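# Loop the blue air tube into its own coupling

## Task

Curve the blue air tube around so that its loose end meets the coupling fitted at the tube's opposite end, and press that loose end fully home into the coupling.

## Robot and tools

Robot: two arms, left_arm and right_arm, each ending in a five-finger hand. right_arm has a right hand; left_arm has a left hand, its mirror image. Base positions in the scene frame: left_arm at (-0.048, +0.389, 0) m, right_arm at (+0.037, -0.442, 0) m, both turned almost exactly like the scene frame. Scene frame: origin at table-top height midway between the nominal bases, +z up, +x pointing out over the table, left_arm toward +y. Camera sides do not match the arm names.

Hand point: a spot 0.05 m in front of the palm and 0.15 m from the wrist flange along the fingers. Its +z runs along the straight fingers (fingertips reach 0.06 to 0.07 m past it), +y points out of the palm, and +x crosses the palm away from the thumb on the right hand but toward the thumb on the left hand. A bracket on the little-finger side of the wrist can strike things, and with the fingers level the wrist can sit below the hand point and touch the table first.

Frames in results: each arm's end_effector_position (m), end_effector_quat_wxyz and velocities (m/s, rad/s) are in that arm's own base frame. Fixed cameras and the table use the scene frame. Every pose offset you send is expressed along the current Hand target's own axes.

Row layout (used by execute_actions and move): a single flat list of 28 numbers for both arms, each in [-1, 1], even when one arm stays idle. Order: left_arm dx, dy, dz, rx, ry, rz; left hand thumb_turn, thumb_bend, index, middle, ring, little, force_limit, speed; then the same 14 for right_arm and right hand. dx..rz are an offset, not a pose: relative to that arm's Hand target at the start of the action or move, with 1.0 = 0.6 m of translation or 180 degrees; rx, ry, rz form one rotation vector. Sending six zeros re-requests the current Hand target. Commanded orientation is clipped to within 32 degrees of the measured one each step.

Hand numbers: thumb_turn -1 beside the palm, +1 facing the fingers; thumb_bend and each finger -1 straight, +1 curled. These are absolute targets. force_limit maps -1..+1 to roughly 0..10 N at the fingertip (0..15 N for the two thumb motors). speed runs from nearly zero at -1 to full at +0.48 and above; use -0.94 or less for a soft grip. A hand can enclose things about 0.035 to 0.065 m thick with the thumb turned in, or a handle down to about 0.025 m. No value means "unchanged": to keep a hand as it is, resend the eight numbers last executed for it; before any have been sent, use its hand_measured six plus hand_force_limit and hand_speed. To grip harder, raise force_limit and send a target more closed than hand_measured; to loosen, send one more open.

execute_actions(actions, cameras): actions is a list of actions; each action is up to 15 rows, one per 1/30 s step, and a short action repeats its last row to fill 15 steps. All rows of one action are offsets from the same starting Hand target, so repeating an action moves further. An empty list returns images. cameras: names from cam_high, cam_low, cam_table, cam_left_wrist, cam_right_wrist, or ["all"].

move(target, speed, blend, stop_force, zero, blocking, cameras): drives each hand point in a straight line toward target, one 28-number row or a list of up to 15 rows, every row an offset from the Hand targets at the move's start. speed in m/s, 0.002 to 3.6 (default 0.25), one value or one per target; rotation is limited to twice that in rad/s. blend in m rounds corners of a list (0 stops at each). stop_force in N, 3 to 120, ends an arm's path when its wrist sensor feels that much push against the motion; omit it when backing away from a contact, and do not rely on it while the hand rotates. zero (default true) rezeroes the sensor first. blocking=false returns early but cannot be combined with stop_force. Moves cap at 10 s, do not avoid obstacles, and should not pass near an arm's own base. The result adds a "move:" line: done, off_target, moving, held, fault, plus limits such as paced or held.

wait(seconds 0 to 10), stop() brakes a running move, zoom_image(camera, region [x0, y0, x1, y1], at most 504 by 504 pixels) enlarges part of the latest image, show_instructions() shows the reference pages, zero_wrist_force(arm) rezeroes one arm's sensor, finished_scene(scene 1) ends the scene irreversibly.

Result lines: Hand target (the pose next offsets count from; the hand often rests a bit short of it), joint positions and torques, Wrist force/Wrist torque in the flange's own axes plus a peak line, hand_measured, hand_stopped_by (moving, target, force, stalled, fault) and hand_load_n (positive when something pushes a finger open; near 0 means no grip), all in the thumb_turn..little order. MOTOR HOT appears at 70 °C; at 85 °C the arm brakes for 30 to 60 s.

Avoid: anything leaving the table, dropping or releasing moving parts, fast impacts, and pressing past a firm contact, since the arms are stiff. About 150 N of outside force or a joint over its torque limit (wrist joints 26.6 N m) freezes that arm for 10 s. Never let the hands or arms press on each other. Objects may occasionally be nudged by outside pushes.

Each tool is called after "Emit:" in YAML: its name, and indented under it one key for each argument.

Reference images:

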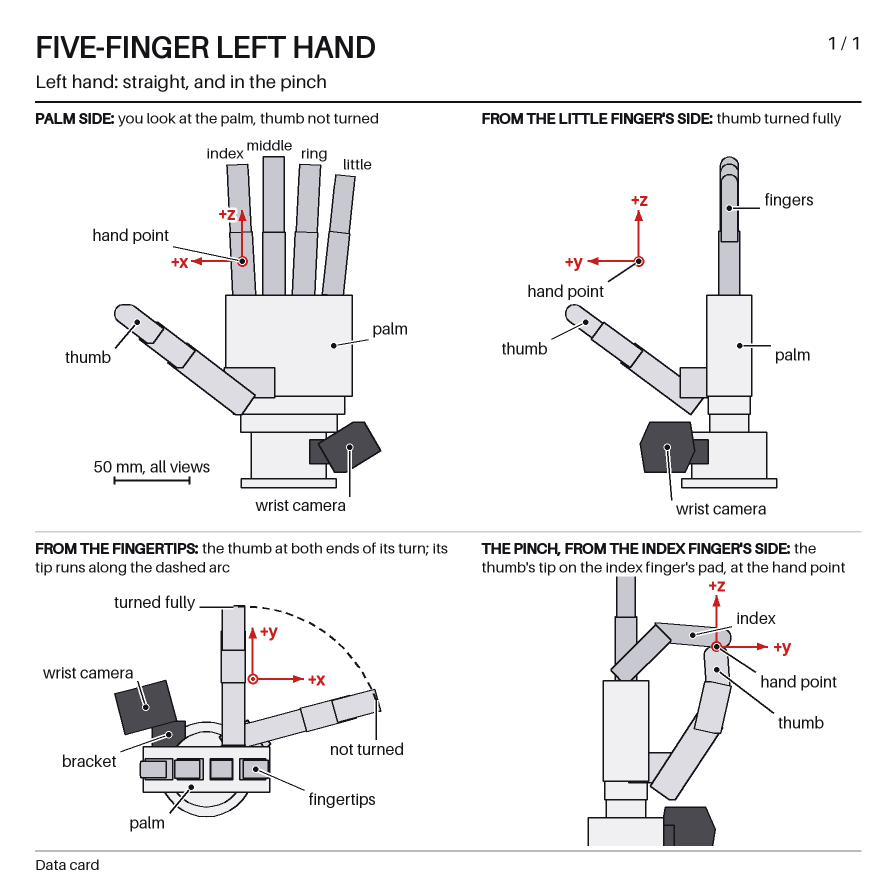

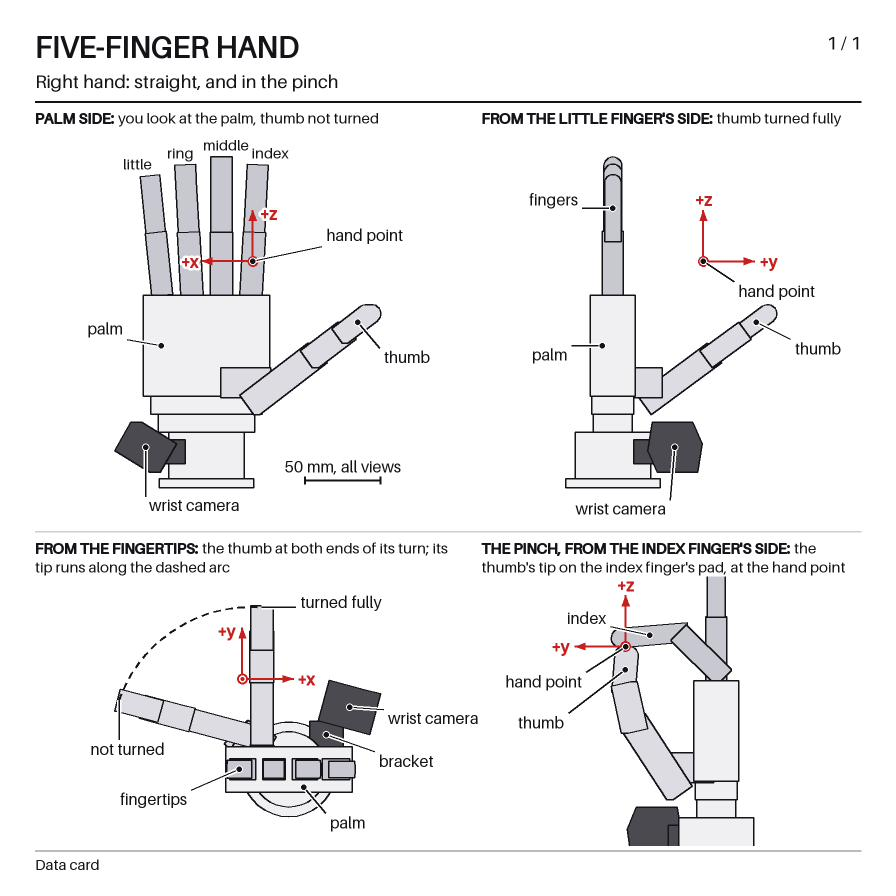

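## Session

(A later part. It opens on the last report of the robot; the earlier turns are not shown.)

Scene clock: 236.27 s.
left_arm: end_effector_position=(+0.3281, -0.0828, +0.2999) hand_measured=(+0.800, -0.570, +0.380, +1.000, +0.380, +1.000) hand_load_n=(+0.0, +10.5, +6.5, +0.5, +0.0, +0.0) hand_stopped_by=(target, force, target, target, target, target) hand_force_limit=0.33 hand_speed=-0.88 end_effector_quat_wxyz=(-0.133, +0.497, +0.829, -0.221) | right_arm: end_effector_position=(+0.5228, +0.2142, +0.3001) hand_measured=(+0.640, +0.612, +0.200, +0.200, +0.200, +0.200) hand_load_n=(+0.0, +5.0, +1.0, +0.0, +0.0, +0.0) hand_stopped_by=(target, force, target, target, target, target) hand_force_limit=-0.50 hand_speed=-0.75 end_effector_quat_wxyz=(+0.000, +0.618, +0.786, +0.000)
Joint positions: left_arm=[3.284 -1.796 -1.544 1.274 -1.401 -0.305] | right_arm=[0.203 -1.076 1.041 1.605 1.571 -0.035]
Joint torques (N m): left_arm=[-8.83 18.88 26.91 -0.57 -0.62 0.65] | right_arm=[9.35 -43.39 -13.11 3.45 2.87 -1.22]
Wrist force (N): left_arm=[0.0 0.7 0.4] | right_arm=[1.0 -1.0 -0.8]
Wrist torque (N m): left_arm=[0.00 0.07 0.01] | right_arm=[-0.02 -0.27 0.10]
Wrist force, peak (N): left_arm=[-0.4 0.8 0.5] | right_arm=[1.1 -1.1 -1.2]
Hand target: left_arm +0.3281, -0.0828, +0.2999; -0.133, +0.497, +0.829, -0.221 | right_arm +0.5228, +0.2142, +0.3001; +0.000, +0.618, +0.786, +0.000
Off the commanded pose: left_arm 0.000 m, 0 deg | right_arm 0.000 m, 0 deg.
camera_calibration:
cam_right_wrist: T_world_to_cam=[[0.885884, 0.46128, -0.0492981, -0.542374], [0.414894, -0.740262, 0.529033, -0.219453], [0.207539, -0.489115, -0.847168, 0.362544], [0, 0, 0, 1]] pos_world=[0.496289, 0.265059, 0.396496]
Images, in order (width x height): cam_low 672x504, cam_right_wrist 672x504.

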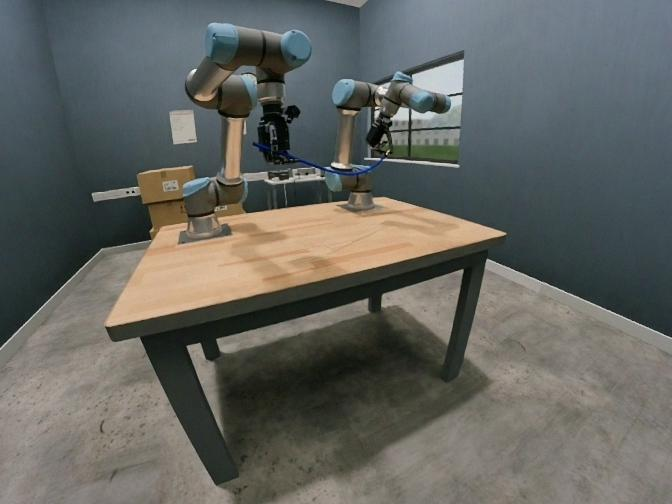

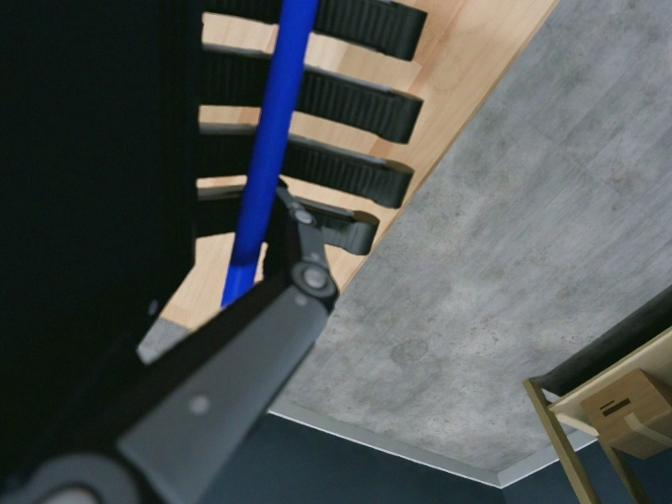

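Emit:
execute_actions:
  actions: []

Scene clock: 237.70 s.
left_arm: end_effector_position=(+0.3281, -0.0828, +0.2999) hand_measured=(+0.800, -0.570, +0.380, +1.000, +0.380, +1.000) hand_load_n=(+0.0, +10.5, +7.0, +0.0, +0.0, +0.0) hand_stopped_by=(target, force, target, target, target, target) hand_force_limit=0.33 hand_speed=-0.88 end_effector_quat_wxyz=(-0.133, +0.497, +0.829, -0.221) | right_arm: end_effector_position=(+0.5228, +0.2142, +0.3001) hand_measured=(+0.640, +0.612, +0.200, +0.200, +0.200, +0.200) hand_load_n=(+0.0, +5.5, +1.0, +0.0, +0.0, +0.0) hand_stopped_by=(target, force, target, target, target, target) hand_force_limit=-0.50 hand_speed=-0.75 end_effector_quat_wxyz=(+0.000, +0.618, +0.786, +0.000)
Joint positions: left_arm=[3.284 -1.796 -1.544 1.274 -1.401 -0.305] | right_arm=[0.203 -1.076 1.041 1.605 1.571 -0.035]
Joint velocities: within noise
Joint torques (N m): left_arm=[-8.46 18.81 26.84 -0.6 -0.55 0.2] | right_arm=[8.77 -43.2 -14.92 3.38 2.77 -0.85]
Wrist force (N): left_arm=[-0.2 0.7 0.4] | right_arm=[1.2 -0.6 -0.8]
Wrist torque (N m): left_arm=[-0.01 0.09 0.01] | right_arm=[0.03 -0.29 0.12]
Wrist force, peak (N): left_arm=[-0.5 0.8 0.4] | right_arm=[1.5 -1.1 -0.9]
Hand target: left_arm +0.3281, -0.0828, +0.2999; -0.133, +0.497, +0.829, -0.221 | right_arm +0.5228, +0.2142, +0.3001; +0.000, +0.618, +0.786, +0.000
Off the commanded pose: left_arm 0.000 m, 0 deg | right_arm 0.000 m, 0 deg.
camera_calibration:
cam_left_wrist: T_world_to_cam=[[-0.879441, -0.12828, 0.458397, 0.145699], [0.0190363, 0.952754, 0.303146, -0.0169999], [-0.475627, 0.275325, -0.835449, 0.542952], [0, 0, 0, 1]] pos_world=[0.3867, -0.114601, 0.391974]
cam_right_wrist: T_world_to_cam=[[0.885884, 0.46128, -0.0492981, -0.542374], [0.414894, -0.740262, 0.529033, -0.219453], [0.207539, -0.489115, -0.847168, 0.362544], [0, 0, 0, 1]] pos_world=[0.496289, 0.265059, 0.396496]

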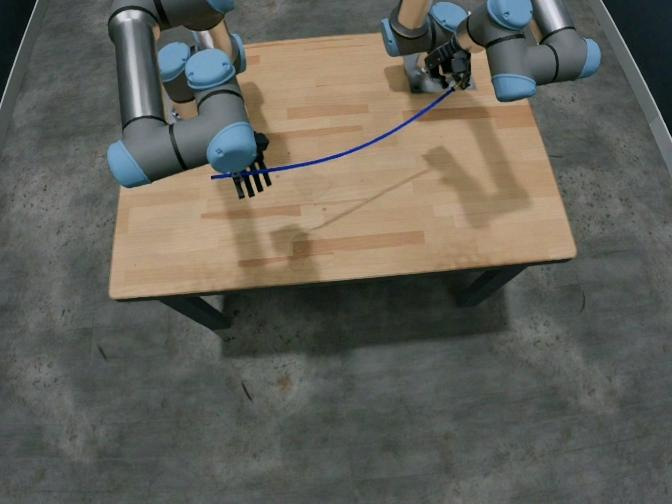

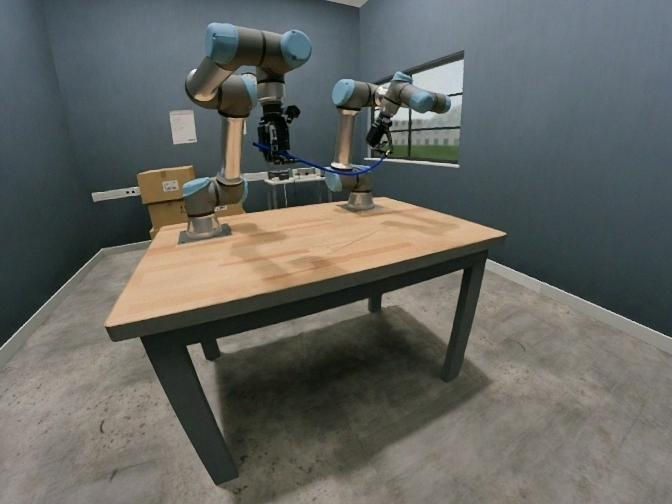

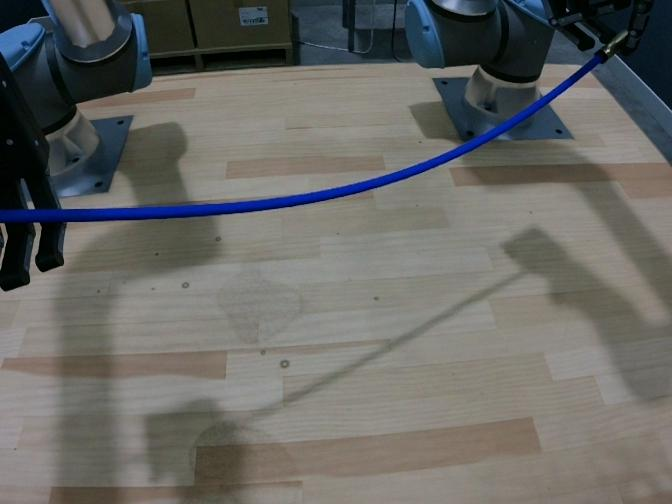

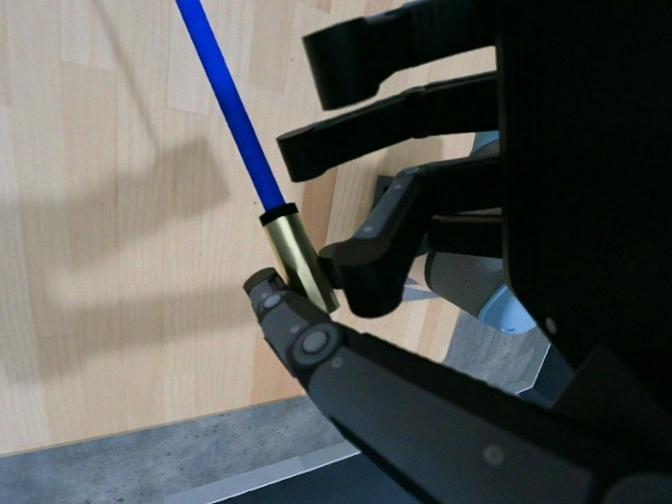

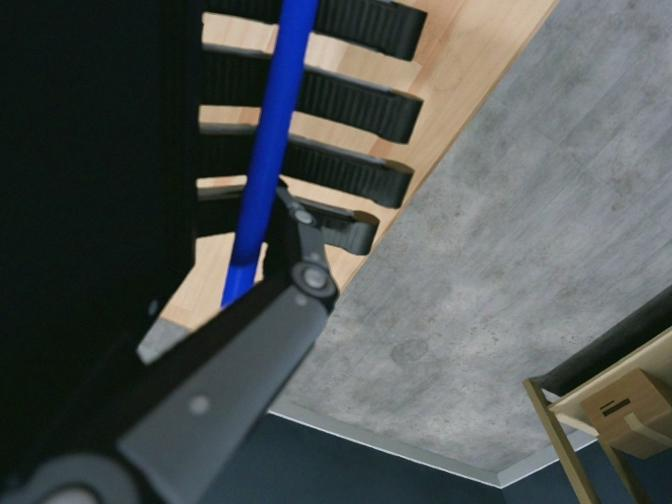

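Emit:
zoom_image:
  camera: "cam_right_wrist"
  region: [190, 0, 440, 320]

Emit:
zoom_image:
  camera: "cam_left_wrist"
  region: [150, 0, 480, 420]

Scaled by 1.575.

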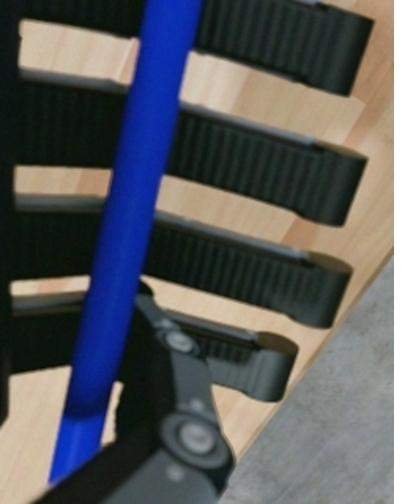

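Scaled by 1.200.

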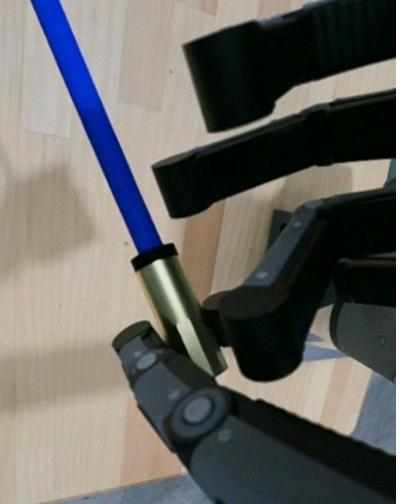

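Emit:
execute_actions:
  actions:
    - [[0,0,0,0,0,0,0.8,0.0,0.38,1,0.38,1,0.33,-0.88,0,0,0,0,0,0,0.64,-0.8,0.2,0.2,0.2,0.2,-0.5,-0.5]]
  cameras: ["cam_right_wrist","cam_left_wrist"]

Scene clock: 244.27 s.
left_arm: end_effector_position=(+0.3281, -0.0828, +0.2999) hand_measured=(+0.800, -0.570, +0.380, +1.000, +0.380, +1.000) hand_load_n=(+0.0, +11.0, +7.0, +0.0, +0.0, +0.0) hand_stopped_by=(target, force, target, target, target, target) hand_force_limit=0.33 hand_speed=-0.88 end_effector_quat_wxyz=(-0.133, +0.497, +0.829, -0.221) | right_arm: end_effector_position=(+0.5228, +0.2142, +0.3001) hand_measured=(+0.640, -0.800, +0.200, +0.200, +0.200, +0.200) hand_load_n=(+0.0, +0.0, +0.0, +0.0, +0.0, +0.0) hand_stopped_by=(target, target, target, target, target, target) hand_force_limit=-0.50 hand_speed=-0.50 end_effector_quat_wxyz=(+0.000, +0.618, +0.786, +0.000)
Joint positions: left_arm=[3.284 -1.796 -1.544 1.274 -1.401 -0.305] | right_arm=[0.203 -1.076 1.041 1.605 1.571 -0.035]
Joint torques (N m): left_arm=[-8.39 19.75 27.54 -0.74 -0.59 -1.16] | right_arm=[7.12 -39.7 -20.08 3.53 2.64 0.11]
Wrist force (N): left_arm=[-0.2 0.7 0.3] | right_arm=[1.2 -0.7 -0.9]
Wrist torque (N m): left_arm=[0.01 0.09 0.00] | right_arm=[0.02 -0.31 0.13]
Wrist force, peak (N): left_arm=[-0.1 0.9 0.5] | right_arm=[1.5 -0.8 -1.1]
Hand target: left_arm +0.3281, -0.0828, +0.2999; -0.133, +0.497, +0.829, -0.221 | right_arm +0.5228, +0.2142, +0.3001; +0.000, +0.618, +0.786, +0.000
Off the commanded pose: left_arm 0.000 m, 0 deg | right_arm 0.000 m, 0 deg.
camera_calibration:
cam_left_wrist: T_world_to_cam=[[-0.879441, -0.12828, 0.458397, 0.145699], [0.0190363, 0.952754, 0.303146, -0.0169999], [-0.475627, 0.275325, -0.835449, 0.542952], [0, 0, 0, 1]] pos_world=[0.3867, -0.114601, 0.391974]
cam_right_wrist: T_world_to_cam=[[0.885884, 0.46128, -0.0492981, -0.542374], [0.414894, -0.740262, 0.529033, -0.219453], [0.207539, -0.489115, -0.847168, 0.362544], [0, 0, 0, 1]] pos_world=[0.496289, 0.265059, 0.396496]
Images, in order (width x height): cam_left_wrist 672x504, cam_right_wrist 672x504.

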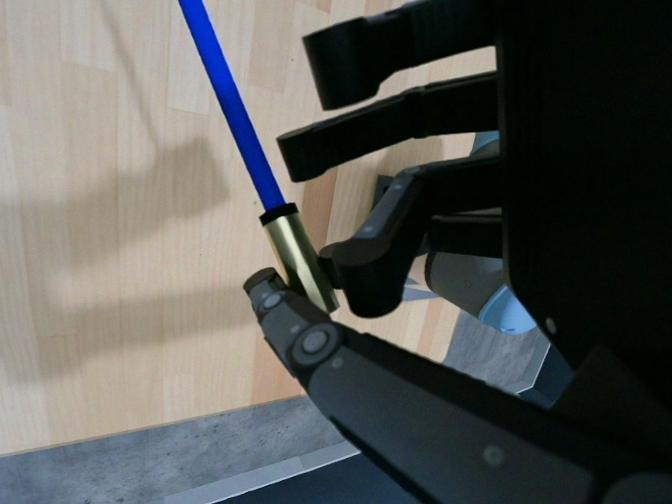

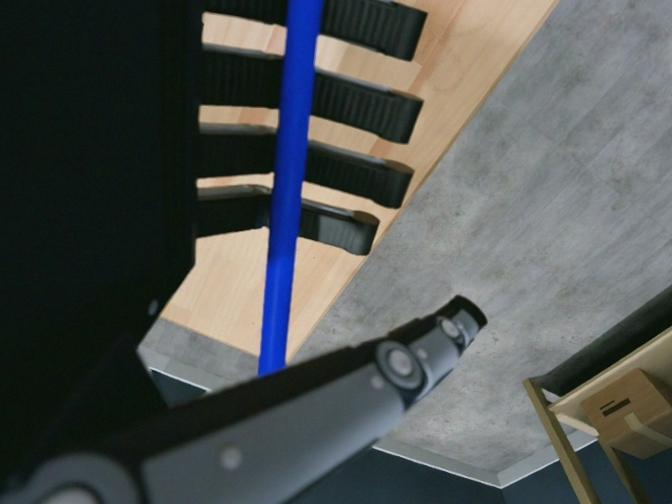

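Emit:
move:
  target: [0,0.2417,0.4185,0,0.0136,0.0236,0.8,0.0,0.38,1,0.38,1,0.33,-0.88,0.0077,0.0250,0.4567,0,0,-0.0461,0.64,-0.8,0.2,0.2,0.2,0.2,-0.5,-0.5]
  speed: 0.2
  cameras: ["cam_table","cam_right_wrist","cam_left_wrist"]

Scene clock: 246.87 s.
left_arm: end_effector_position=(+0.3286, -0.0822, +0.0101) hand_measured=(+0.800, -0.570, +0.380, +1.000, +0.380, +1.000) hand_load_n=(+1.0, +9.0, +5.0, +0.0, +0.0, +0.0) hand_stopped_by=(target, force, target, target, target, target) hand_force_limit=0.33 hand_speed=-0.88 end_effector_quat_wxyz=(-0.142, +0.532, +0.807, -0.215) | right_arm: end_effector_position=(+0.5364, +0.2222, +0.0261) hand_measured=(+0.640, -0.800, +0.200, +0.200, +0.200, +0.200) hand_load_n=(+0.0, +0.0, +0.0, +0.0, +0.0, +0.0) hand_stopped_by=(target, target, target, target, target, target) hand_force_limit=-0.50 hand_speed=-0.50 end_effector_quat_wxyz=(+0.000, +0.560, +0.829, +0.000)
Joint positions: left_arm=[3.269 -2.161 -1.878 1.964 -1.435 -0.243] | right_arm=[0.195 -0.871 1.44 1.001 1.571 -0.188]
Joint torques (N m): left_arm=[0.29 27.18 18.08 -1.6 1.21 -2.21] | right_arm=[-0.73 -37.84 -21.39 0.66 -2.72 2.5]
Wrist force (N): left_arm=[-0.2 0.4 0.1] | right_arm=[1.3 -0.5 -0.9]
Wrist torque (N m): left_arm=[0.02 0.08 -0.11] | right_arm=[0.05 -0.30 0.16]
Wrist force, peak (N): left_arm=[0.1 1.3 1.6] | right_arm=[1.0 -0.8 -2.6]
Hand target: left_arm +0.3287, -0.0821, +0.0100; -0.142, +0.532, +0.807, -0.215 | right_arm +0.5364, +0.2222, +0.0260; +0.000, +0.560, +0.829, +0.000
Off the commanded pose: left_arm 0.000 m, 0 deg | right_arm 0.000 m, 0 deg.
move: done
camera_calibration:
cam_left_wrist: T_world_to_cam=[[-0.88703, -0.0525539, 0.458712, 0.287885], [0.100614, 0.947623, 0.303128, 0.0430086], [-0.450617, 0.315037, -0.835282, 0.295909], [0, 0, 0, 1]] pos_world=[0.384377, -0.118849, 0.102074]
cam_right_wrist: T_world_to_cam=[[0.810041, 0.58429, -0.0493792, -0.558224], [0.51741, -0.672611, 0.529037, -0.144287], [0.275898, -0.454091, -0.847161, 0.0871471], [0, 0, 0, 1]] pos_world=[0.502796, 0.268689, 0.122596]
Images, in order (width x height): cam_table 672x504, cam_left_wrist 672x504, cam_right_wrist 672x504.

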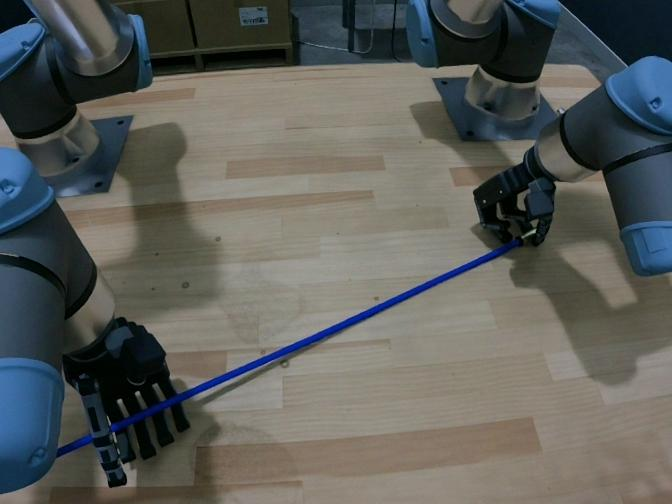

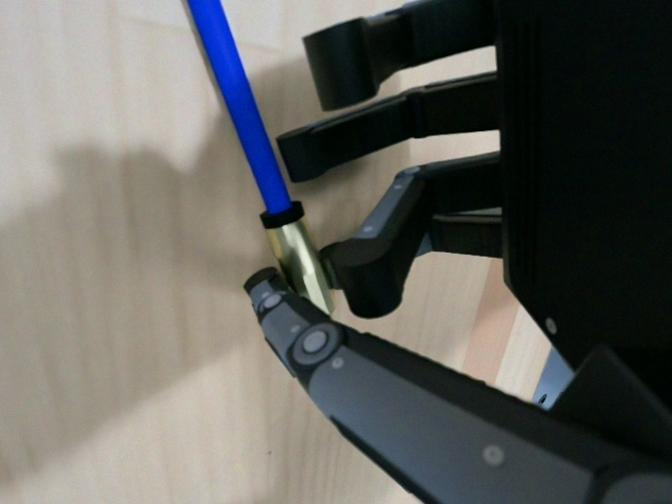

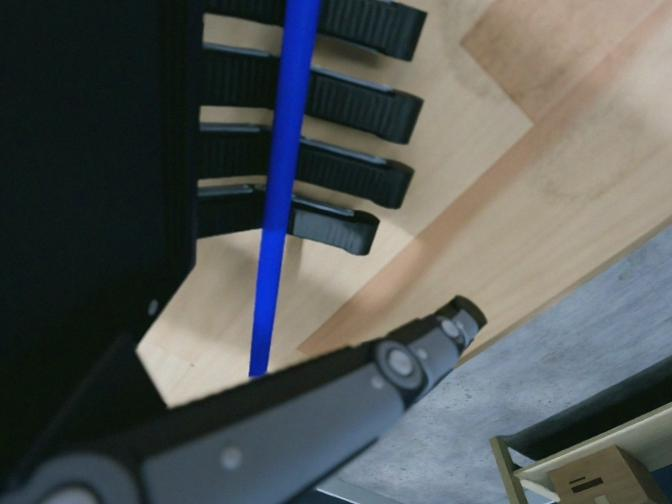

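Emit:
execute_actions:
  actions:
    - [[0,0,0,0,0,0,0.8,-0.9,0.38,1,0.38,1,0.33,-0.5,0,0,0,0,0,0,0.64,-0.8,0.2,0.2,0.2,0.2,-0.5,-0.5]]
  cameras: ["cam_left_wrist","cam_right_wrist","cam_table"]

Scene clock: 247.77 s.
left_arm: end_effector_position=(+0.3287, -0.0821, +0.0100) hand_measured=(+0.800, -0.900, +0.380, +1.000, +0.380, +1.000) hand_load_n=(+0.0, +0.0, +0.0, +0.0, +0.5, +0.0) hand_stopped_by=(target, target, target, target, target, target) hand_force_limit=0.33 hand_speed=-0.50 end_effector_quat_wxyz=(-0.142, +0.532, +0.807, -0.215) | right_arm: end_effector_position=(+0.5364, +0.2222, +0.0260) hand_measured=(+0.640, -0.800, +0.200, +0.200, +0.200, +0.200) hand_load_n=(+0.0, -0.5, +0.0, +0.0, +0.0, +0.0) hand_stopped_by=(target, target, target, target, target, target) hand_force_limit=-0.50 hand_speed=-0.50 end_effector_quat_wxyz=(+0.000, +0.560, +0.829, +0.000)
Joint positions: left_arm=[3.269 -2.161 -1.878 1.964 -1.435 -0.243] | right_arm=[0.195 -0.871 1.44 1.001 1.571 -0.187]
Joint torques (N m): left_arm=[9.81 26.86 19.8 -0.56 1.3 -2.11] | right_arm=[7.26 -37.79 -24.39 0.38 -1.9 2.58]
Wrist force (N): left_arm=[-0.1 0.1 0.0] | right_arm=[1.1 -0.8 -0.9]
Wrist torque (N m): left_arm=[-0.02 0.09 -0.10] | right_arm=[0.02 -0.29 0.14]
Wrist force, peak (N): left_arm=[-0.3 0.6 0.4] | right_arm=[1.5 -1.3 -1.2]
Hand target: left_arm +0.3287, -0.0821, +0.0100; -0.142, +0.532, +0.807, -0.215 | right_arm +0.5364, +0.2222, +0.0260; +0.000, +0.560, +0.829, +0.000
Off the commanded pose: left_arm 0.000 m, 0 deg | right_arm 0.000 m, 0 deg.
camera_calibration:
cam_left_wrist: T_world_to_cam=[[-0.887108, -0.0526806, 0.458546, 0.287963], [0.100447, 0.94762, 0.303194, 0.0430962], [-0.4505, 0.315025, -0.83535, 0.295786], [0, 0, 0, 1]] pos_world=[0.384377, -0.118849, 0.101974]
cam_right_wrist: T_world_to_cam=[[0.810061, 0.584272, -0.0492677, -0.558248], [0.517331, -0.672636, 0.529084, -0.144193], [0.27599, -0.454078, -0.847138, 0.0870099], [0, 0, 0, 1]] pos_world=[0.502797, 0.268689, 0.122496]
Images, in order (width x height): cam_table 672x504, cam_left_wrist 672x504, cam_right_wrist 672x504.

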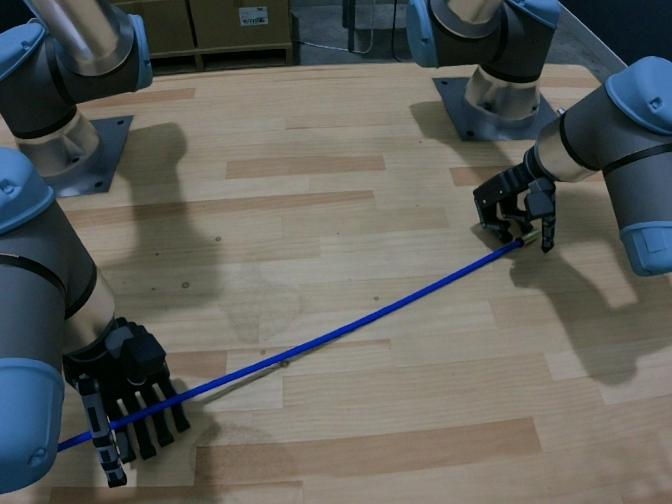

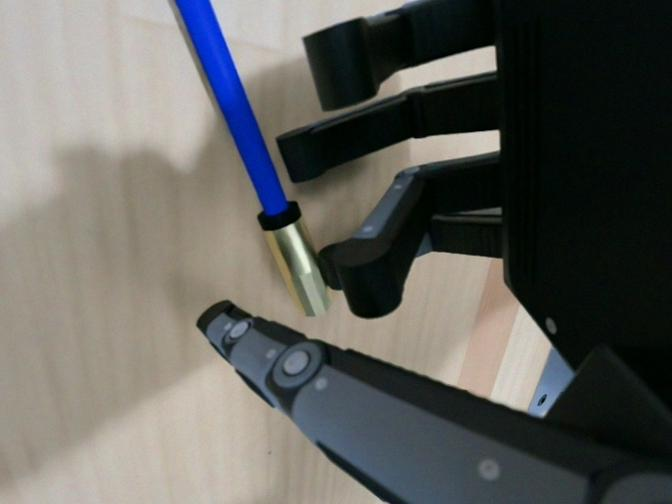

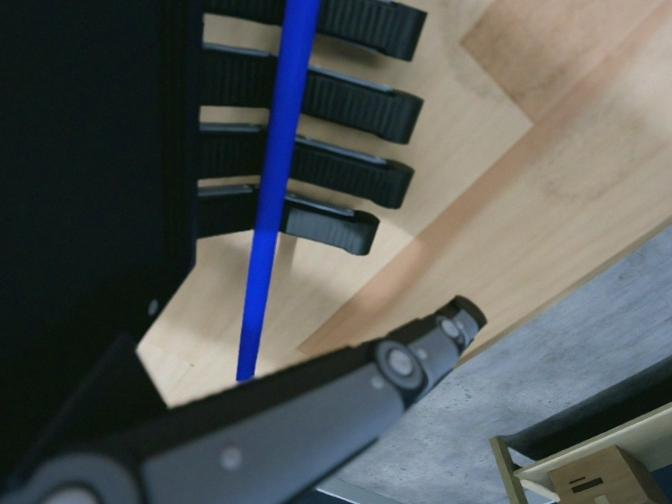

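Emit:
move:
  target: [0.0042,-0.0045,0.0122,0,0.0136,0.0236,0.8,-0.9,0.38,1,0.38,1,0.33,-0.88,0,0,0,0,0,0,0.64,-0.8,0.2,0.2,0.2,0.2,-0.5,-0.5]
  speed: 0.1
  cameras: ["cam_left_wrist"]

Scene clock: 249.00 s.
left_arm: end_effector_position=(+0.3221, -0.0822, +0.0049) hand_measured=(+0.800, -0.900, +0.380, +1.000, +0.380, +1.000) hand_load_n=(+0.0, +0.0, +0.0, +0.0, +0.0, +0.0) hand_stopped_by=(target, target, target, target, target, target) hand_force_limit=0.33 hand_speed=-0.88 end_effector_quat_wxyz=(-0.152, +0.566, +0.783, -0.208) | right_arm: end_effector_position=(+0.5364, +0.2222, +0.0260) hand_measured=(+0.640, -0.800, +0.200, +0.200, +0.200, +0.200) hand_load_n=(+0.0, +0.0, +0.5, +0.0, +0.0, +0.5) hand_stopped_by=(target, target, target, target, target, target) hand_force_limit=-0.50 hand_speed=-0.50 end_effector_quat_wxyz=(+0.000, +0.560, +0.829, +0.000)
Joint positions: left_arm=[3.253 -2.164 -1.898 1.979 -1.47 -0.181] | right_arm=[0.195 -0.871 1.44 1.001 1.571 -0.187]
Joint torques (N m): left_arm=[9.94 32.08 18.58 -4.56 1.48 -2.16] | right_arm=[8.74 -36.65 -23.42 0.85 -0.97 2.62]
Wrist force (N): left_arm=[0.0 0.4 -0.2] | right_arm=[1.8 -0.8 -0.9]
Wrist torque (N m): left_arm=[0.00 0.06 -0.01] | right_arm=[0.01 -0.38 0.19]
Wrist force, peak (N): left_arm=[0.0 0.6 -0.8] | right_arm=[1.8 -0.8 -0.9]
Hand target: left_arm +0.3222, -0.0822, +0.0050; -0.151, +0.566, +0.783, -0.208 | right_arm +0.5364, +0.2222, +0.0260; +0.000, +0.560, +0.829, +0.000
Off the commanded pose: left_arm 0.000 m, 0 deg | right_arm 0.000 m, 0 deg.
move: done
camera_calibration:
cam_left_wrist: T_world_to_cam=[[-0.888274, 0.0235272, 0.458711, 0.291092], [0.181387, 0.935482, 0.303268, 0.0183197], [-0.421981, 0.35259, -0.835232, 0.282504], [0, 0, 0, 1]] pos_world=[0.374458, -0.123594, 0.0968743]
Images, in order (width x height): cam_left_wrist 672x504.

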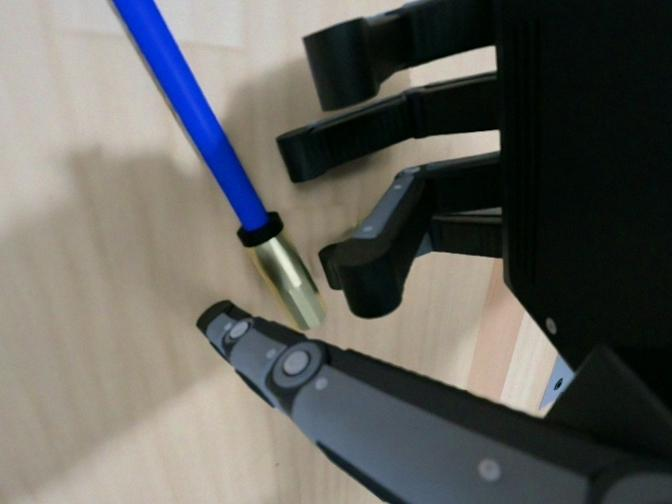

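Emit:
execute_actions:
  actions:
    - [[0,0,0,0,0,0,0.8,0.0,0.38,1,0.38,1,0.33,-0.88,0,0,0,0,0,0,0.64,-0.8,0.2,0.2,0.2,0.2,-0.5,-0.5]]

Emit:
wait:
  seconds: 2
  cameras: ["cam_left_wrist","cam_right_wrist","cam_table"]

Scene clock: 251.93 s.
left_arm: end_effector_position=(+0.3222, -0.0822, +0.0050) hand_measured=(+0.800, -0.574, +0.380, +1.000, +0.380, +1.000) hand_load_n=(-2.5, +9.5, +2.5, +0.0, +0.0, +0.0) hand_stopped_by=(target, force, target, target, target, target) hand_force_limit=0.33 hand_speed=-0.88 end_effector_quat_wxyz=(-0.152, +0.566, +0.783, -0.208) | right_arm: end_effector_position=(+0.5364, +0.2222, +0.0260) hand_measured=(+0.640, -0.800, +0.200, +0.200, +0.200, +0.200) hand_load_n=(+0.0, +0.0, +0.0, +0.0, +0.0, +0.0) hand_stopped_by=(target, target, target, target, target, target) hand_force_limit=-0.50 hand_speed=-0.50 end_effector_quat_wxyz=(+0.000, +0.560, +0.829, +0.000)
Joint positions: left_arm=[3.254 -2.164 -1.898 1.978 -1.47 -0.181] | right_arm=[0.195 -0.871 1.44 1.001 1.571 -0.187]
Joint torques (N m): left_arm=[10.71 39.99 18.35 -4.89 -0.22 1.93] | right_arm=[8.78 -37.71 -23.33 1.03 1.4 2.6]
Wrist force (N): left_arm=[0.1 -1.2 -3.5] | right_arm=[1.1 -1.0 -1.1]
Wrist torque (N m): left_arm=[-0.03 0.08 -0.04] | right_arm=[-0.02 -0.29 0.14]
Wrist force, peak (N): left_arm=[0.3 -1.1 -4.0] | right_arm=[1.5 -1.2 -0.9]
Hand target: left_arm +0.3222, -0.0822, +0.0050; -0.151, +0.566, +0.783, -0.208 | right_arm +0.5364, +0.2222, +0.0260; +0.000, +0.560, +0.829, +0.000
Off the commanded pose: left_arm 0.000 m, 0 deg | right_arm 0.000 m, 0 deg.

Scene clock: 253.93 s.
left_arm: end_effector_position=(+0.3222, -0.0822, +0.0050) hand_measured=(+0.800, -0.574, +0.380, +1.000, +0.380, +1.000) hand_load_n=(-2.5, +9.5, +2.5, +0.0, +0.0, +0.0) hand_stopped_by=(target, force, target, target, target, target) hand_force_limit=0.33 hand_speed=-0.88 end_effector_quat_wxyz=(-0.151, +0.566, +0.783, -0.208) | right_arm: end_effector_position=(+0.5364, +0.2222, +0.0260) hand_measured=(+0.640, -0.800, +0.200, +0.200, +0.200, +0.200) hand_load_n=(+0.0, +0.0, +0.0, +0.0, +0.0, +0.0) hand_stopped_by=(target, target, target, target, target, target) hand_force_limit=-0.50 hand_speed=-0.50 end_effector_quat_wxyz=(+0.000, +0.560, +0.829, +0.000)
Joint positions: left_arm=[3.254 -2.164 -1.898 1.978 -1.47 -0.181] | right_arm=[0.195 -0.871 1.44 1.001 1.571 -0.187]
Joint torques (N m): left_arm=[9.86 39.35 15.14 -1.37 -0.22 1.8] | right_arm=[8.81 -35.9 -23.41 1.28 2.62 2.7]
Wrist force (N): left_arm=[0.4 -1.2 -3.4] | right_arm=[1.2 -0.8 -0.9]
Wrist torque (N m): left_arm=[-0.03 0.04 -0.03] | right_arm=[0.01 -0.31 0.16]
Wrist force, peak (N): left_arm=[0.2 -1.5 -3.5] | right_arm=[1.4 -1.0 -1.5]
Hand target: left_arm +0.3222, -0.0822, +0.0050; -0.151, +0.566, +0.783, -0.208 | right_arm +0.5364, +0.2222, +0.0260; +0.000, +0.560, +0.829, +0.000
Off the commanded pose: left_arm 0.000 m, 0 deg | right_arm 0.000 m, 0 deg.
wait: 2.00 s; at rest by 0.17 s
camera_calibration:
cam_left_wrist: T_world_to_cam=[[-0.888278, 0.0232886, 0.458716, 0.291104], [0.181143, 0.935527, 0.303277, 0.0182739], [-0.422078, 0.352488, -0.835226, 0.282618], [0, 0, 0, 1]] pos_world=[0.374558, -0.123495, 0.0969743]
cam_right_wrist: T_world_to_cam=[[0.810061, 0.584272, -0.0492677, -0.558248], [0.517331, -0.672636, 0.529084, -0.144193], [0.27599, -0.454078, -0.847138, 0.0870099], [0, 0, 0, 1]] pos_world=[0.502797, 0.268689, 0.122496]
Images, in order (width x height): cam_table 672x504, cam_left_wrist 672x504, cam_right_wrist 672x504.

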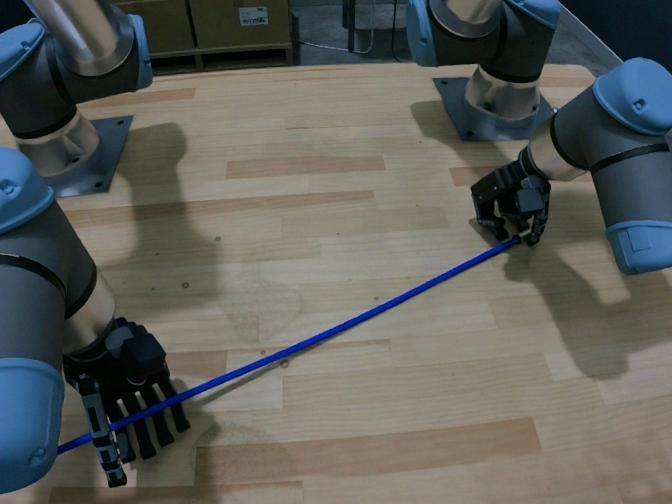

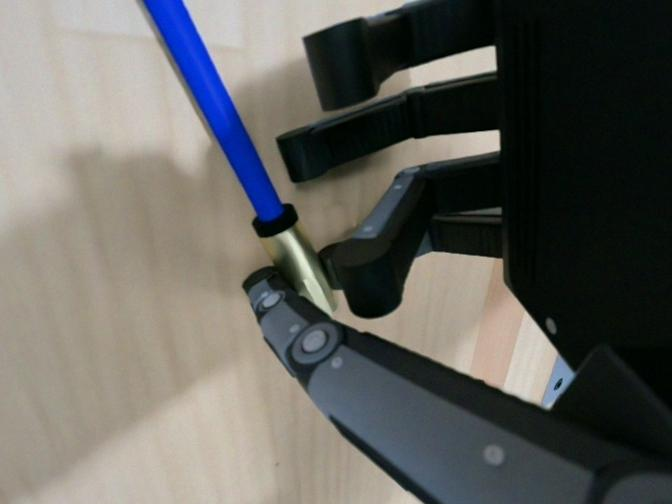

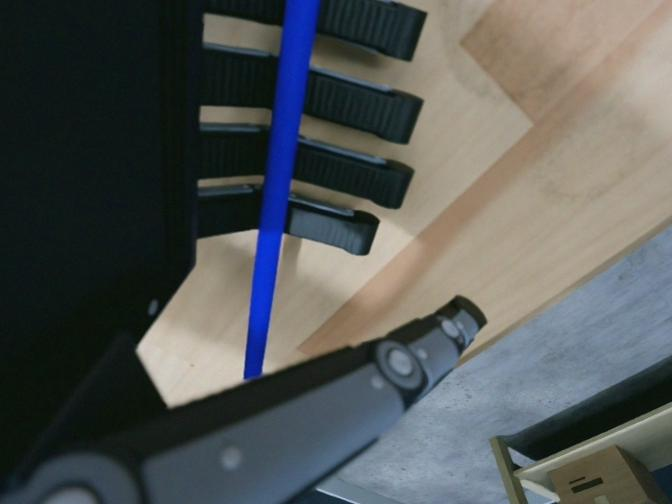

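Emit:
execute_actions:
  actions:
    - [[0,0,0,0,0,0,0.8,0.0,0.38,1,0.38,1,0.33,-0.88,0,0,0,0,0,0,0.64,0.9,0.2,0.2,0.2,0.2,-0.5,-0.75]]

Emit:
wait:
  seconds: 1
  cameras: ["cam_right_wrist"]

Scene clock: 258.00 s.
left_arm: end_effector_position=(+0.3222, -0.0822, +0.0050) hand_measured=(+0.800, -0.574, +0.380, +1.000, +0.380, +1.000) hand_load_n=(-2.5, +9.0, +2.5, +0.0, +0.0, +0.0) hand_stopped_by=(target, force, target, target, target, target) hand_force_limit=0.33 hand_speed=-0.88 end_effector_quat_wxyz=(-0.151, +0.566, +0.783, -0.208) | right_arm: end_effector_position=(+0.5364, +0.2222, +0.0260) hand_measured=(+0.640, +0.414, +0.200, +0.200, +0.200, +0.200) hand_load_n=(+0.0, +0.0, +0.0, +0.0, +0.0, +0.5) hand_stopped_by=(target, moving, target, target, target, target) hand_force_limit=-0.50 hand_speed=-0.75 end_effector_quat_wxyz=(+0.000, +0.560, +0.829, +0.000)
Joint positions: left_arm=[3.254 -2.164 -1.898 1.978 -1.47 -0.181] | right_arm=[0.195 -0.871 1.44 1.001 1.571 -0.187]
Joint torques (N m): left_arm=[8.29 39.5 10.03 -1.03 -0.14 1.85] | right_arm=[7.79 -37.31 -22.05 1.59 2.7 2.51]
Wrist force (N): left_arm=[0.0 -1.4 -3.1] | right_arm=[1.3 -0.8 -0.8]
Wrist torque (N m): left_arm=[-0.09 0.10 -0.03] | right_arm=[0.00 -0.32 0.15]
Wrist force, peak (N): left_arm=[0.0 -1.3 -3.6] | right_arm=[1.1 -1.4 -1.1]
Hand target: left_arm +0.3222, -0.0822, +0.0050; -0.151, +0.566, +0.783, -0.208 | right_arm +0.5364, +0.2222, +0.0260; +0.000, +0.560, +0.829, +0.000
Off the commanded pose: left_arm 0.000 m, 0 deg | right_arm 0.000 m, 0 deg.
not at rest: the robot was still moving 3 seconds after this call's last action.

Scene clock: 259.00 s.
left_arm: end_effector_position=(+0.3222, -0.0822, +0.0050) hand_measured=(+0.800, -0.574, +0.380, +1.000, +0.380, +1.000) hand_load_n=(-2.5, +9.5, +2.5, +0.0, +0.0, +0.0) hand_stopped_by=(target, force, target, target, target, target) hand_force_limit=0.33 hand_speed=-0.88 end_effector_quat_wxyz=(-0.151, +0.566, +0.783, -0.208) | right_arm: end_effector_position=(+0.5364, +0.2222, +0.0260) hand_measured=(+0.640, +0.552, +0.200, +0.200, +0.200, +0.200) hand_load_n=(+0.0, +5.5, +0.5, +0.5, +0.0, +0.0) hand_stopped_by=(target, force, target, target, target, target) hand_force_limit=-0.50 hand_speed=-0.75 end_effector_quat_wxyz=(+0.000, +0.560, +0.829, +0.000)
Joint positions: left_arm=[3.254 -2.164 -1.898 1.978 -1.47 -0.181] | right_arm=[0.195 -0.871 1.44 1.001 1.571 -0.187]
Joint torques (N m): left_arm=[8.45 39.09 8.02 -1.26 -0.22 2.02] | right_arm=[8.53 -37.3 -22.49 1.63 2.88 2.62]
Wrist force (N): left_arm=[-0.1 -1.4 -3.3] | right_arm=[1.2 -1.0 -0.9]
Wrist torque (N m): left_arm=[-0.05 0.10 -0.04] | right_arm=[-0.02 -0.29 0.13]
Wrist force, peak (N): left_arm=[0.3 -1.6 -3.4] | right_arm=[1.4 -1.1 -1.2]
Hand target: left_arm +0.3222, -0.0822, +0.0050; -0.151, +0.566, +0.783, -0.208 | right_arm +0.5364, +0.2222, +0.0260; +0.000, +0.560, +0.829, +0.000
Off the commanded pose: left_arm 0.000 m, 0 deg | right_arm 0.000 m, 0 deg.
wait: 1.00 s; at rest by 0.53 s
camera_calibration:
cam_right_wrist: T_world_to_cam=[[0.810061, 0.584272, -0.0492677, -0.558248], [0.517331, -0.672636, 0.529084, -0.144193], [0.27599, -0.454078, -0.847138, 0.0870099], [0, 0, 0, 1]] pos_world=[0.502797, 0.268689, 0.122496]
Images, in order (width x height): cam_right_wrist 672x504.

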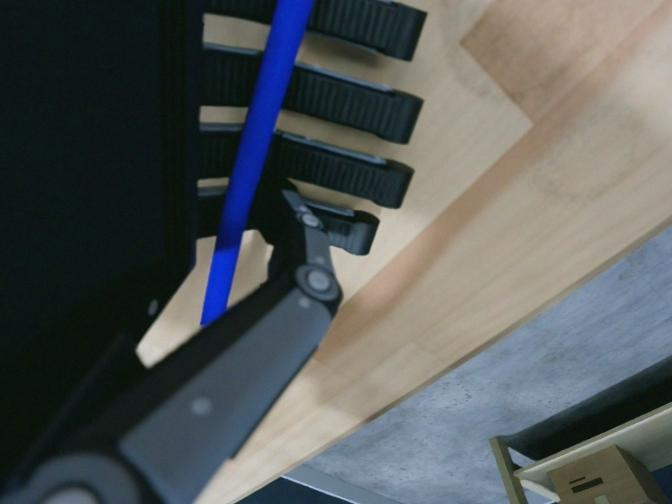

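Emit:
zoom_image:
  camera: "cam_right_wrist"
  region: [180, 60, 400, 340]

Scaled by 1.800.

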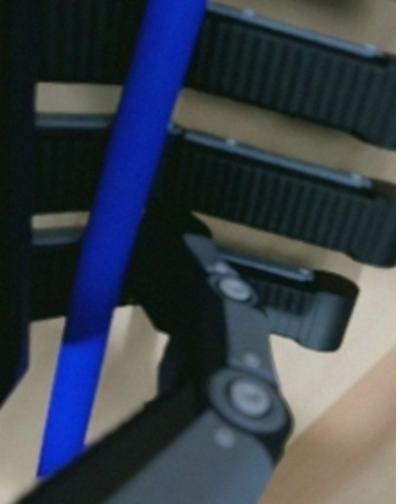

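Emit:
move:
  target: [0,0,0,0,0,0,0.8,0.0,0.38,1,0.38,1,0.33,-0.88,0,0,0,0,0,0.0833,0.64,0.9,0.2,0.2,0.2,0.2,-0.5,-0.75]
  speed: 0.2
  cameras: ["cam_right_wrist","cam_table"]

Scene clock: 261.00 s.
left_arm: end_effector_position=(+0.3222, -0.0822, +0.0050) hand_measured=(+0.800, -0.574, +0.380, +1.000, +0.380, +1.000) hand_load_n=(-2.0, +10.0, +2.5, +0.0, +0.0, +0.0) hand_stopped_by=(target, force, target, target, target, target) hand_force_limit=0.33 hand_speed=-0.88 end_effector_quat_wxyz=(-0.151, +0.566, +0.783, -0.208) | right_arm: end_effector_position=(+0.5364, +0.2223, +0.0260) hand_measured=(+0.640, +0.552, +0.200, +0.200, +0.200, +0.200) hand_load_n=(+0.0, +5.5, +0.5, +0.5, +0.0, +0.0) hand_stopped_by=(target, force, target, target, target, target) hand_force_limit=-0.50 hand_speed=-0.75 end_effector_quat_wxyz=(+0.000, +0.663, +0.749, +0.000)
Joint positions: left_arm=[3.254 -2.164 -1.898 1.978 -1.47 -0.181] | right_arm=[0.226 -0.848 1.397 1.021 1.571 0.105]
Joint torques (N m): left_arm=[7.3 39.41 5.58 -1.27 -0.17 1.96] | right_arm=[-9.77 -52.19 -3.2 0.56 2.94 1.93]
Wrist force (N): left_arm=[0.0 -1.7 -3.0] | right_arm=[0.7 -0.8 -1.1]
Wrist torque (N m): left_arm=[-0.08 0.08 -0.04] | right_arm=[0.01 -0.25 0.18]
Wrist force, peak (N): left_arm=[-0.1 -1.6 -3.4] | right_arm=[1.4 -1.2 -1.3]
Hand target: left_arm +0.3222, -0.0822, +0.0050; -0.151, +0.566, +0.783, -0.208 | right_arm +0.5364, +0.2222, +0.0260; +0.000, +0.663, +0.748, +0.000
Off the commanded pose: left_arm 0.000 m, 0 deg | right_arm 0.000 m, 0 deg.
move: done
camera_calibration:
cam_right_wrist: T_world_to_cam=[[0.933459, 0.355286, -0.0492534, -0.573601], [0.326107, -0.783462, 0.529, -0.0168628], [0.149358, -0.509862, -0.847191, 0.167409], [0, 0, 0, 1]] pos_world=[0.515928, 0.275936, 0.122496]
Images, in order (width x height): cam_table 672x504, cam_right_wrist 672x504.

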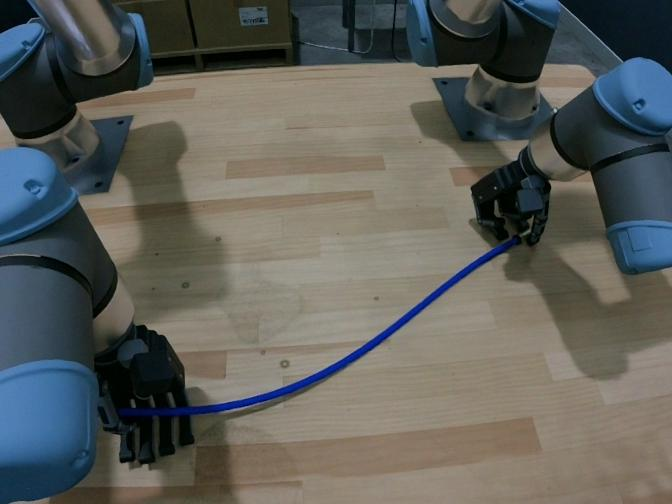

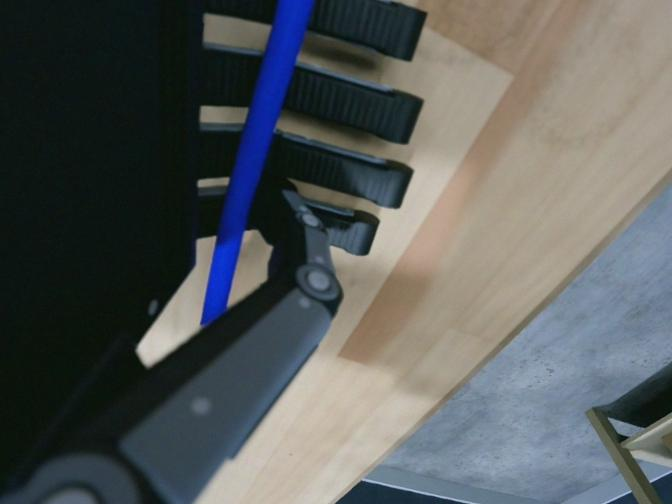

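Emit:
execute_actions:
  actions:
    - [[0,0,0,0,0,0,0.8,0.0,0.38,1,0.38,1,0.33,-0.88,0,0,0,0,0,0,0.64,0.95,0.2,0.2,0.2,0.2,0.1,-0.85]]
    - [[0,0,0,0,0,0,0.8,0.0,0.38,1,0.38,1,0.33,-0.88,0,0,0,0,0,0,0.64,0.95,0.7,0.7,0.2,0.2,-0.3,-0.85]]

Emit:
wait:
  seconds: 1.5
  cameras: ["cam_right_wrist"]

Scene clock: 262.77 s.
left_arm: end_effector_position=(+0.3222, -0.0822, +0.0050) hand_measured=(+0.800, -0.574, +0.380, +1.000, +0.380, +1.000) hand_load_n=(-1.5, +10.0, +2.5, +0.0, +0.0, +0.0) hand_stopped_by=(target, force, target, target, target, target) hand_force_limit=0.33 hand_speed=-0.88 end_effector_quat_wxyz=(-0.151, +0.566, +0.783, -0.208) | right_arm: end_effector_position=(+0.5364, +0.2222, +0.0260) hand_measured=(+0.640, +0.560, +0.322, +0.310, +0.200, +0.200) hand_load_n=(+0.0, +9.5, +5.5, +4.0, +0.0, +0.0) hand_stopped_by=(target, force, force, force, target, target) hand_force_limit=-0.30 hand_speed=-0.85 end_effector_quat_wxyz=(+0.000, +0.663, +0.748, +0.000)
Joint positions: left_arm=[3.254 -2.164 -1.898 1.978 -1.47 -0.181] | right_arm=[0.226 -0.848 1.398 1.021 1.571 0.106]
Joint torques (N m): left_arm=[6.41 39.96 4.53 -1.27 -0.14 2.06] | right_arm=[-9.8 -50.75 -3.63 0.86 2.71 2.38]
Wrist force (N): left_arm=[0.0 -1.5 -3.1] | right_arm=[0.9 -0.4 -0.8]
Wrist torque (N m): left_arm=[-0.04 0.08 -0.05] | right_arm=[0.05 -0.29 0.22]
Wrist force, peak (N): left_arm=[0.1 -1.8 -3.2] | right_arm=[1.3 -1.1 -1.2]
Hand target: left_arm +0.3222, -0.0822, +0.0050; -0.151, +0.566, +0.783, -0.208 | right_arm +0.5364, +0.2222, +0.0260; +0.000, +0.663, +0.748, +0.000
Off the commanded pose: left_arm 0.000 m, 0 deg | right_arm 0.000 m, 0 deg.

Scene clock: 264.27 s.
left_arm: end_effector_position=(+0.3222, -0.0822, +0.0050) hand_measured=(+0.800, -0.574, +0.380, +1.000, +0.380, +1.000) hand_load_n=(-2.0, +10.0, +2.5, +0.0, +0.0, +0.0) hand_stopped_by=(target, force, target, target, target, target) hand_force_limit=0.33 hand_speed=-0.88 end_effector_quat_wxyz=(-0.151, +0.566, +0.783, -0.208) | right_arm: end_effector_position=(+0.5364, +0.2222, +0.0260) hand_measured=(+0.640, +0.560, +0.322, +0.310, +0.200, +0.200) hand_load_n=(+0.5, +9.5, +5.5, +4.0, +0.0, +0.0) hand_stopped_by=(target, force, force, force, target, target) hand_force_limit=-0.30 hand_speed=-0.85 end_effector_quat_wxyz=(+0.000, +0.663, +0.748, +0.000)
Joint positions: left_arm=[3.254 -2.164 -1.898 1.978 -1.47 -0.181] | right_arm=[0.226 -0.848 1.398 1.021 1.571 0.106]
Joint torques (N m): left_arm=[6.69 38.79 4.97 -1.34 -0.25 2] | right_arm=[-8.9 -50.56 -5.06 2.1 1.84 2.19]
Wrist force (N): left_arm=[0.1 -1.5 -3.0] | right_arm=[0.8 -1.0 -1.2]
Wrist torque (N m): left_arm=[-0.06 0.06 -0.04] | right_arm=[-0.01 -0.26 0.19]
Wrist force, peak (N): left_arm=[-0.1 -1.5 -3.4] | right_arm=[1.1 -1.1 -1.0]
Hand target: left_arm +0.3222, -0.0822, +0.0050; -0.151, +0.566, +0.783, -0.208 | right_arm +0.5364, +0.2222, +0.0260; +0.000, +0.663, +0.748, +0.000
Off the commanded pose: left_arm 0.000 m, 0 deg | right_arm 0.000 m, 0 deg.
wait: 1.50 s; at rest by 0.17 s
camera_calibration:
cam_right_wrist: T_world_to_cam=[[0.933626, 0.354852, -0.0492238, -0.573536], [0.325723, -0.783603, 0.529028, -0.0167084], [0.149155, -0.509948, -0.847175, 0.167484], [0, 0, 0, 1]] pos_world=[0.515929, 0.275836, 0.122496]
Images, in order (width x height): cam_right_wrist 672x504.

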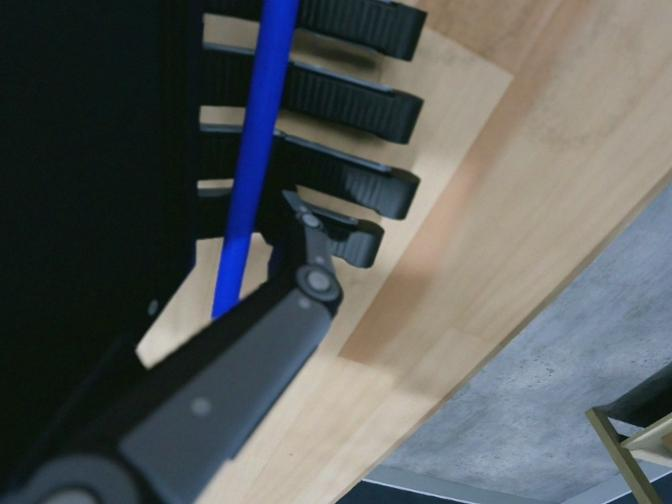

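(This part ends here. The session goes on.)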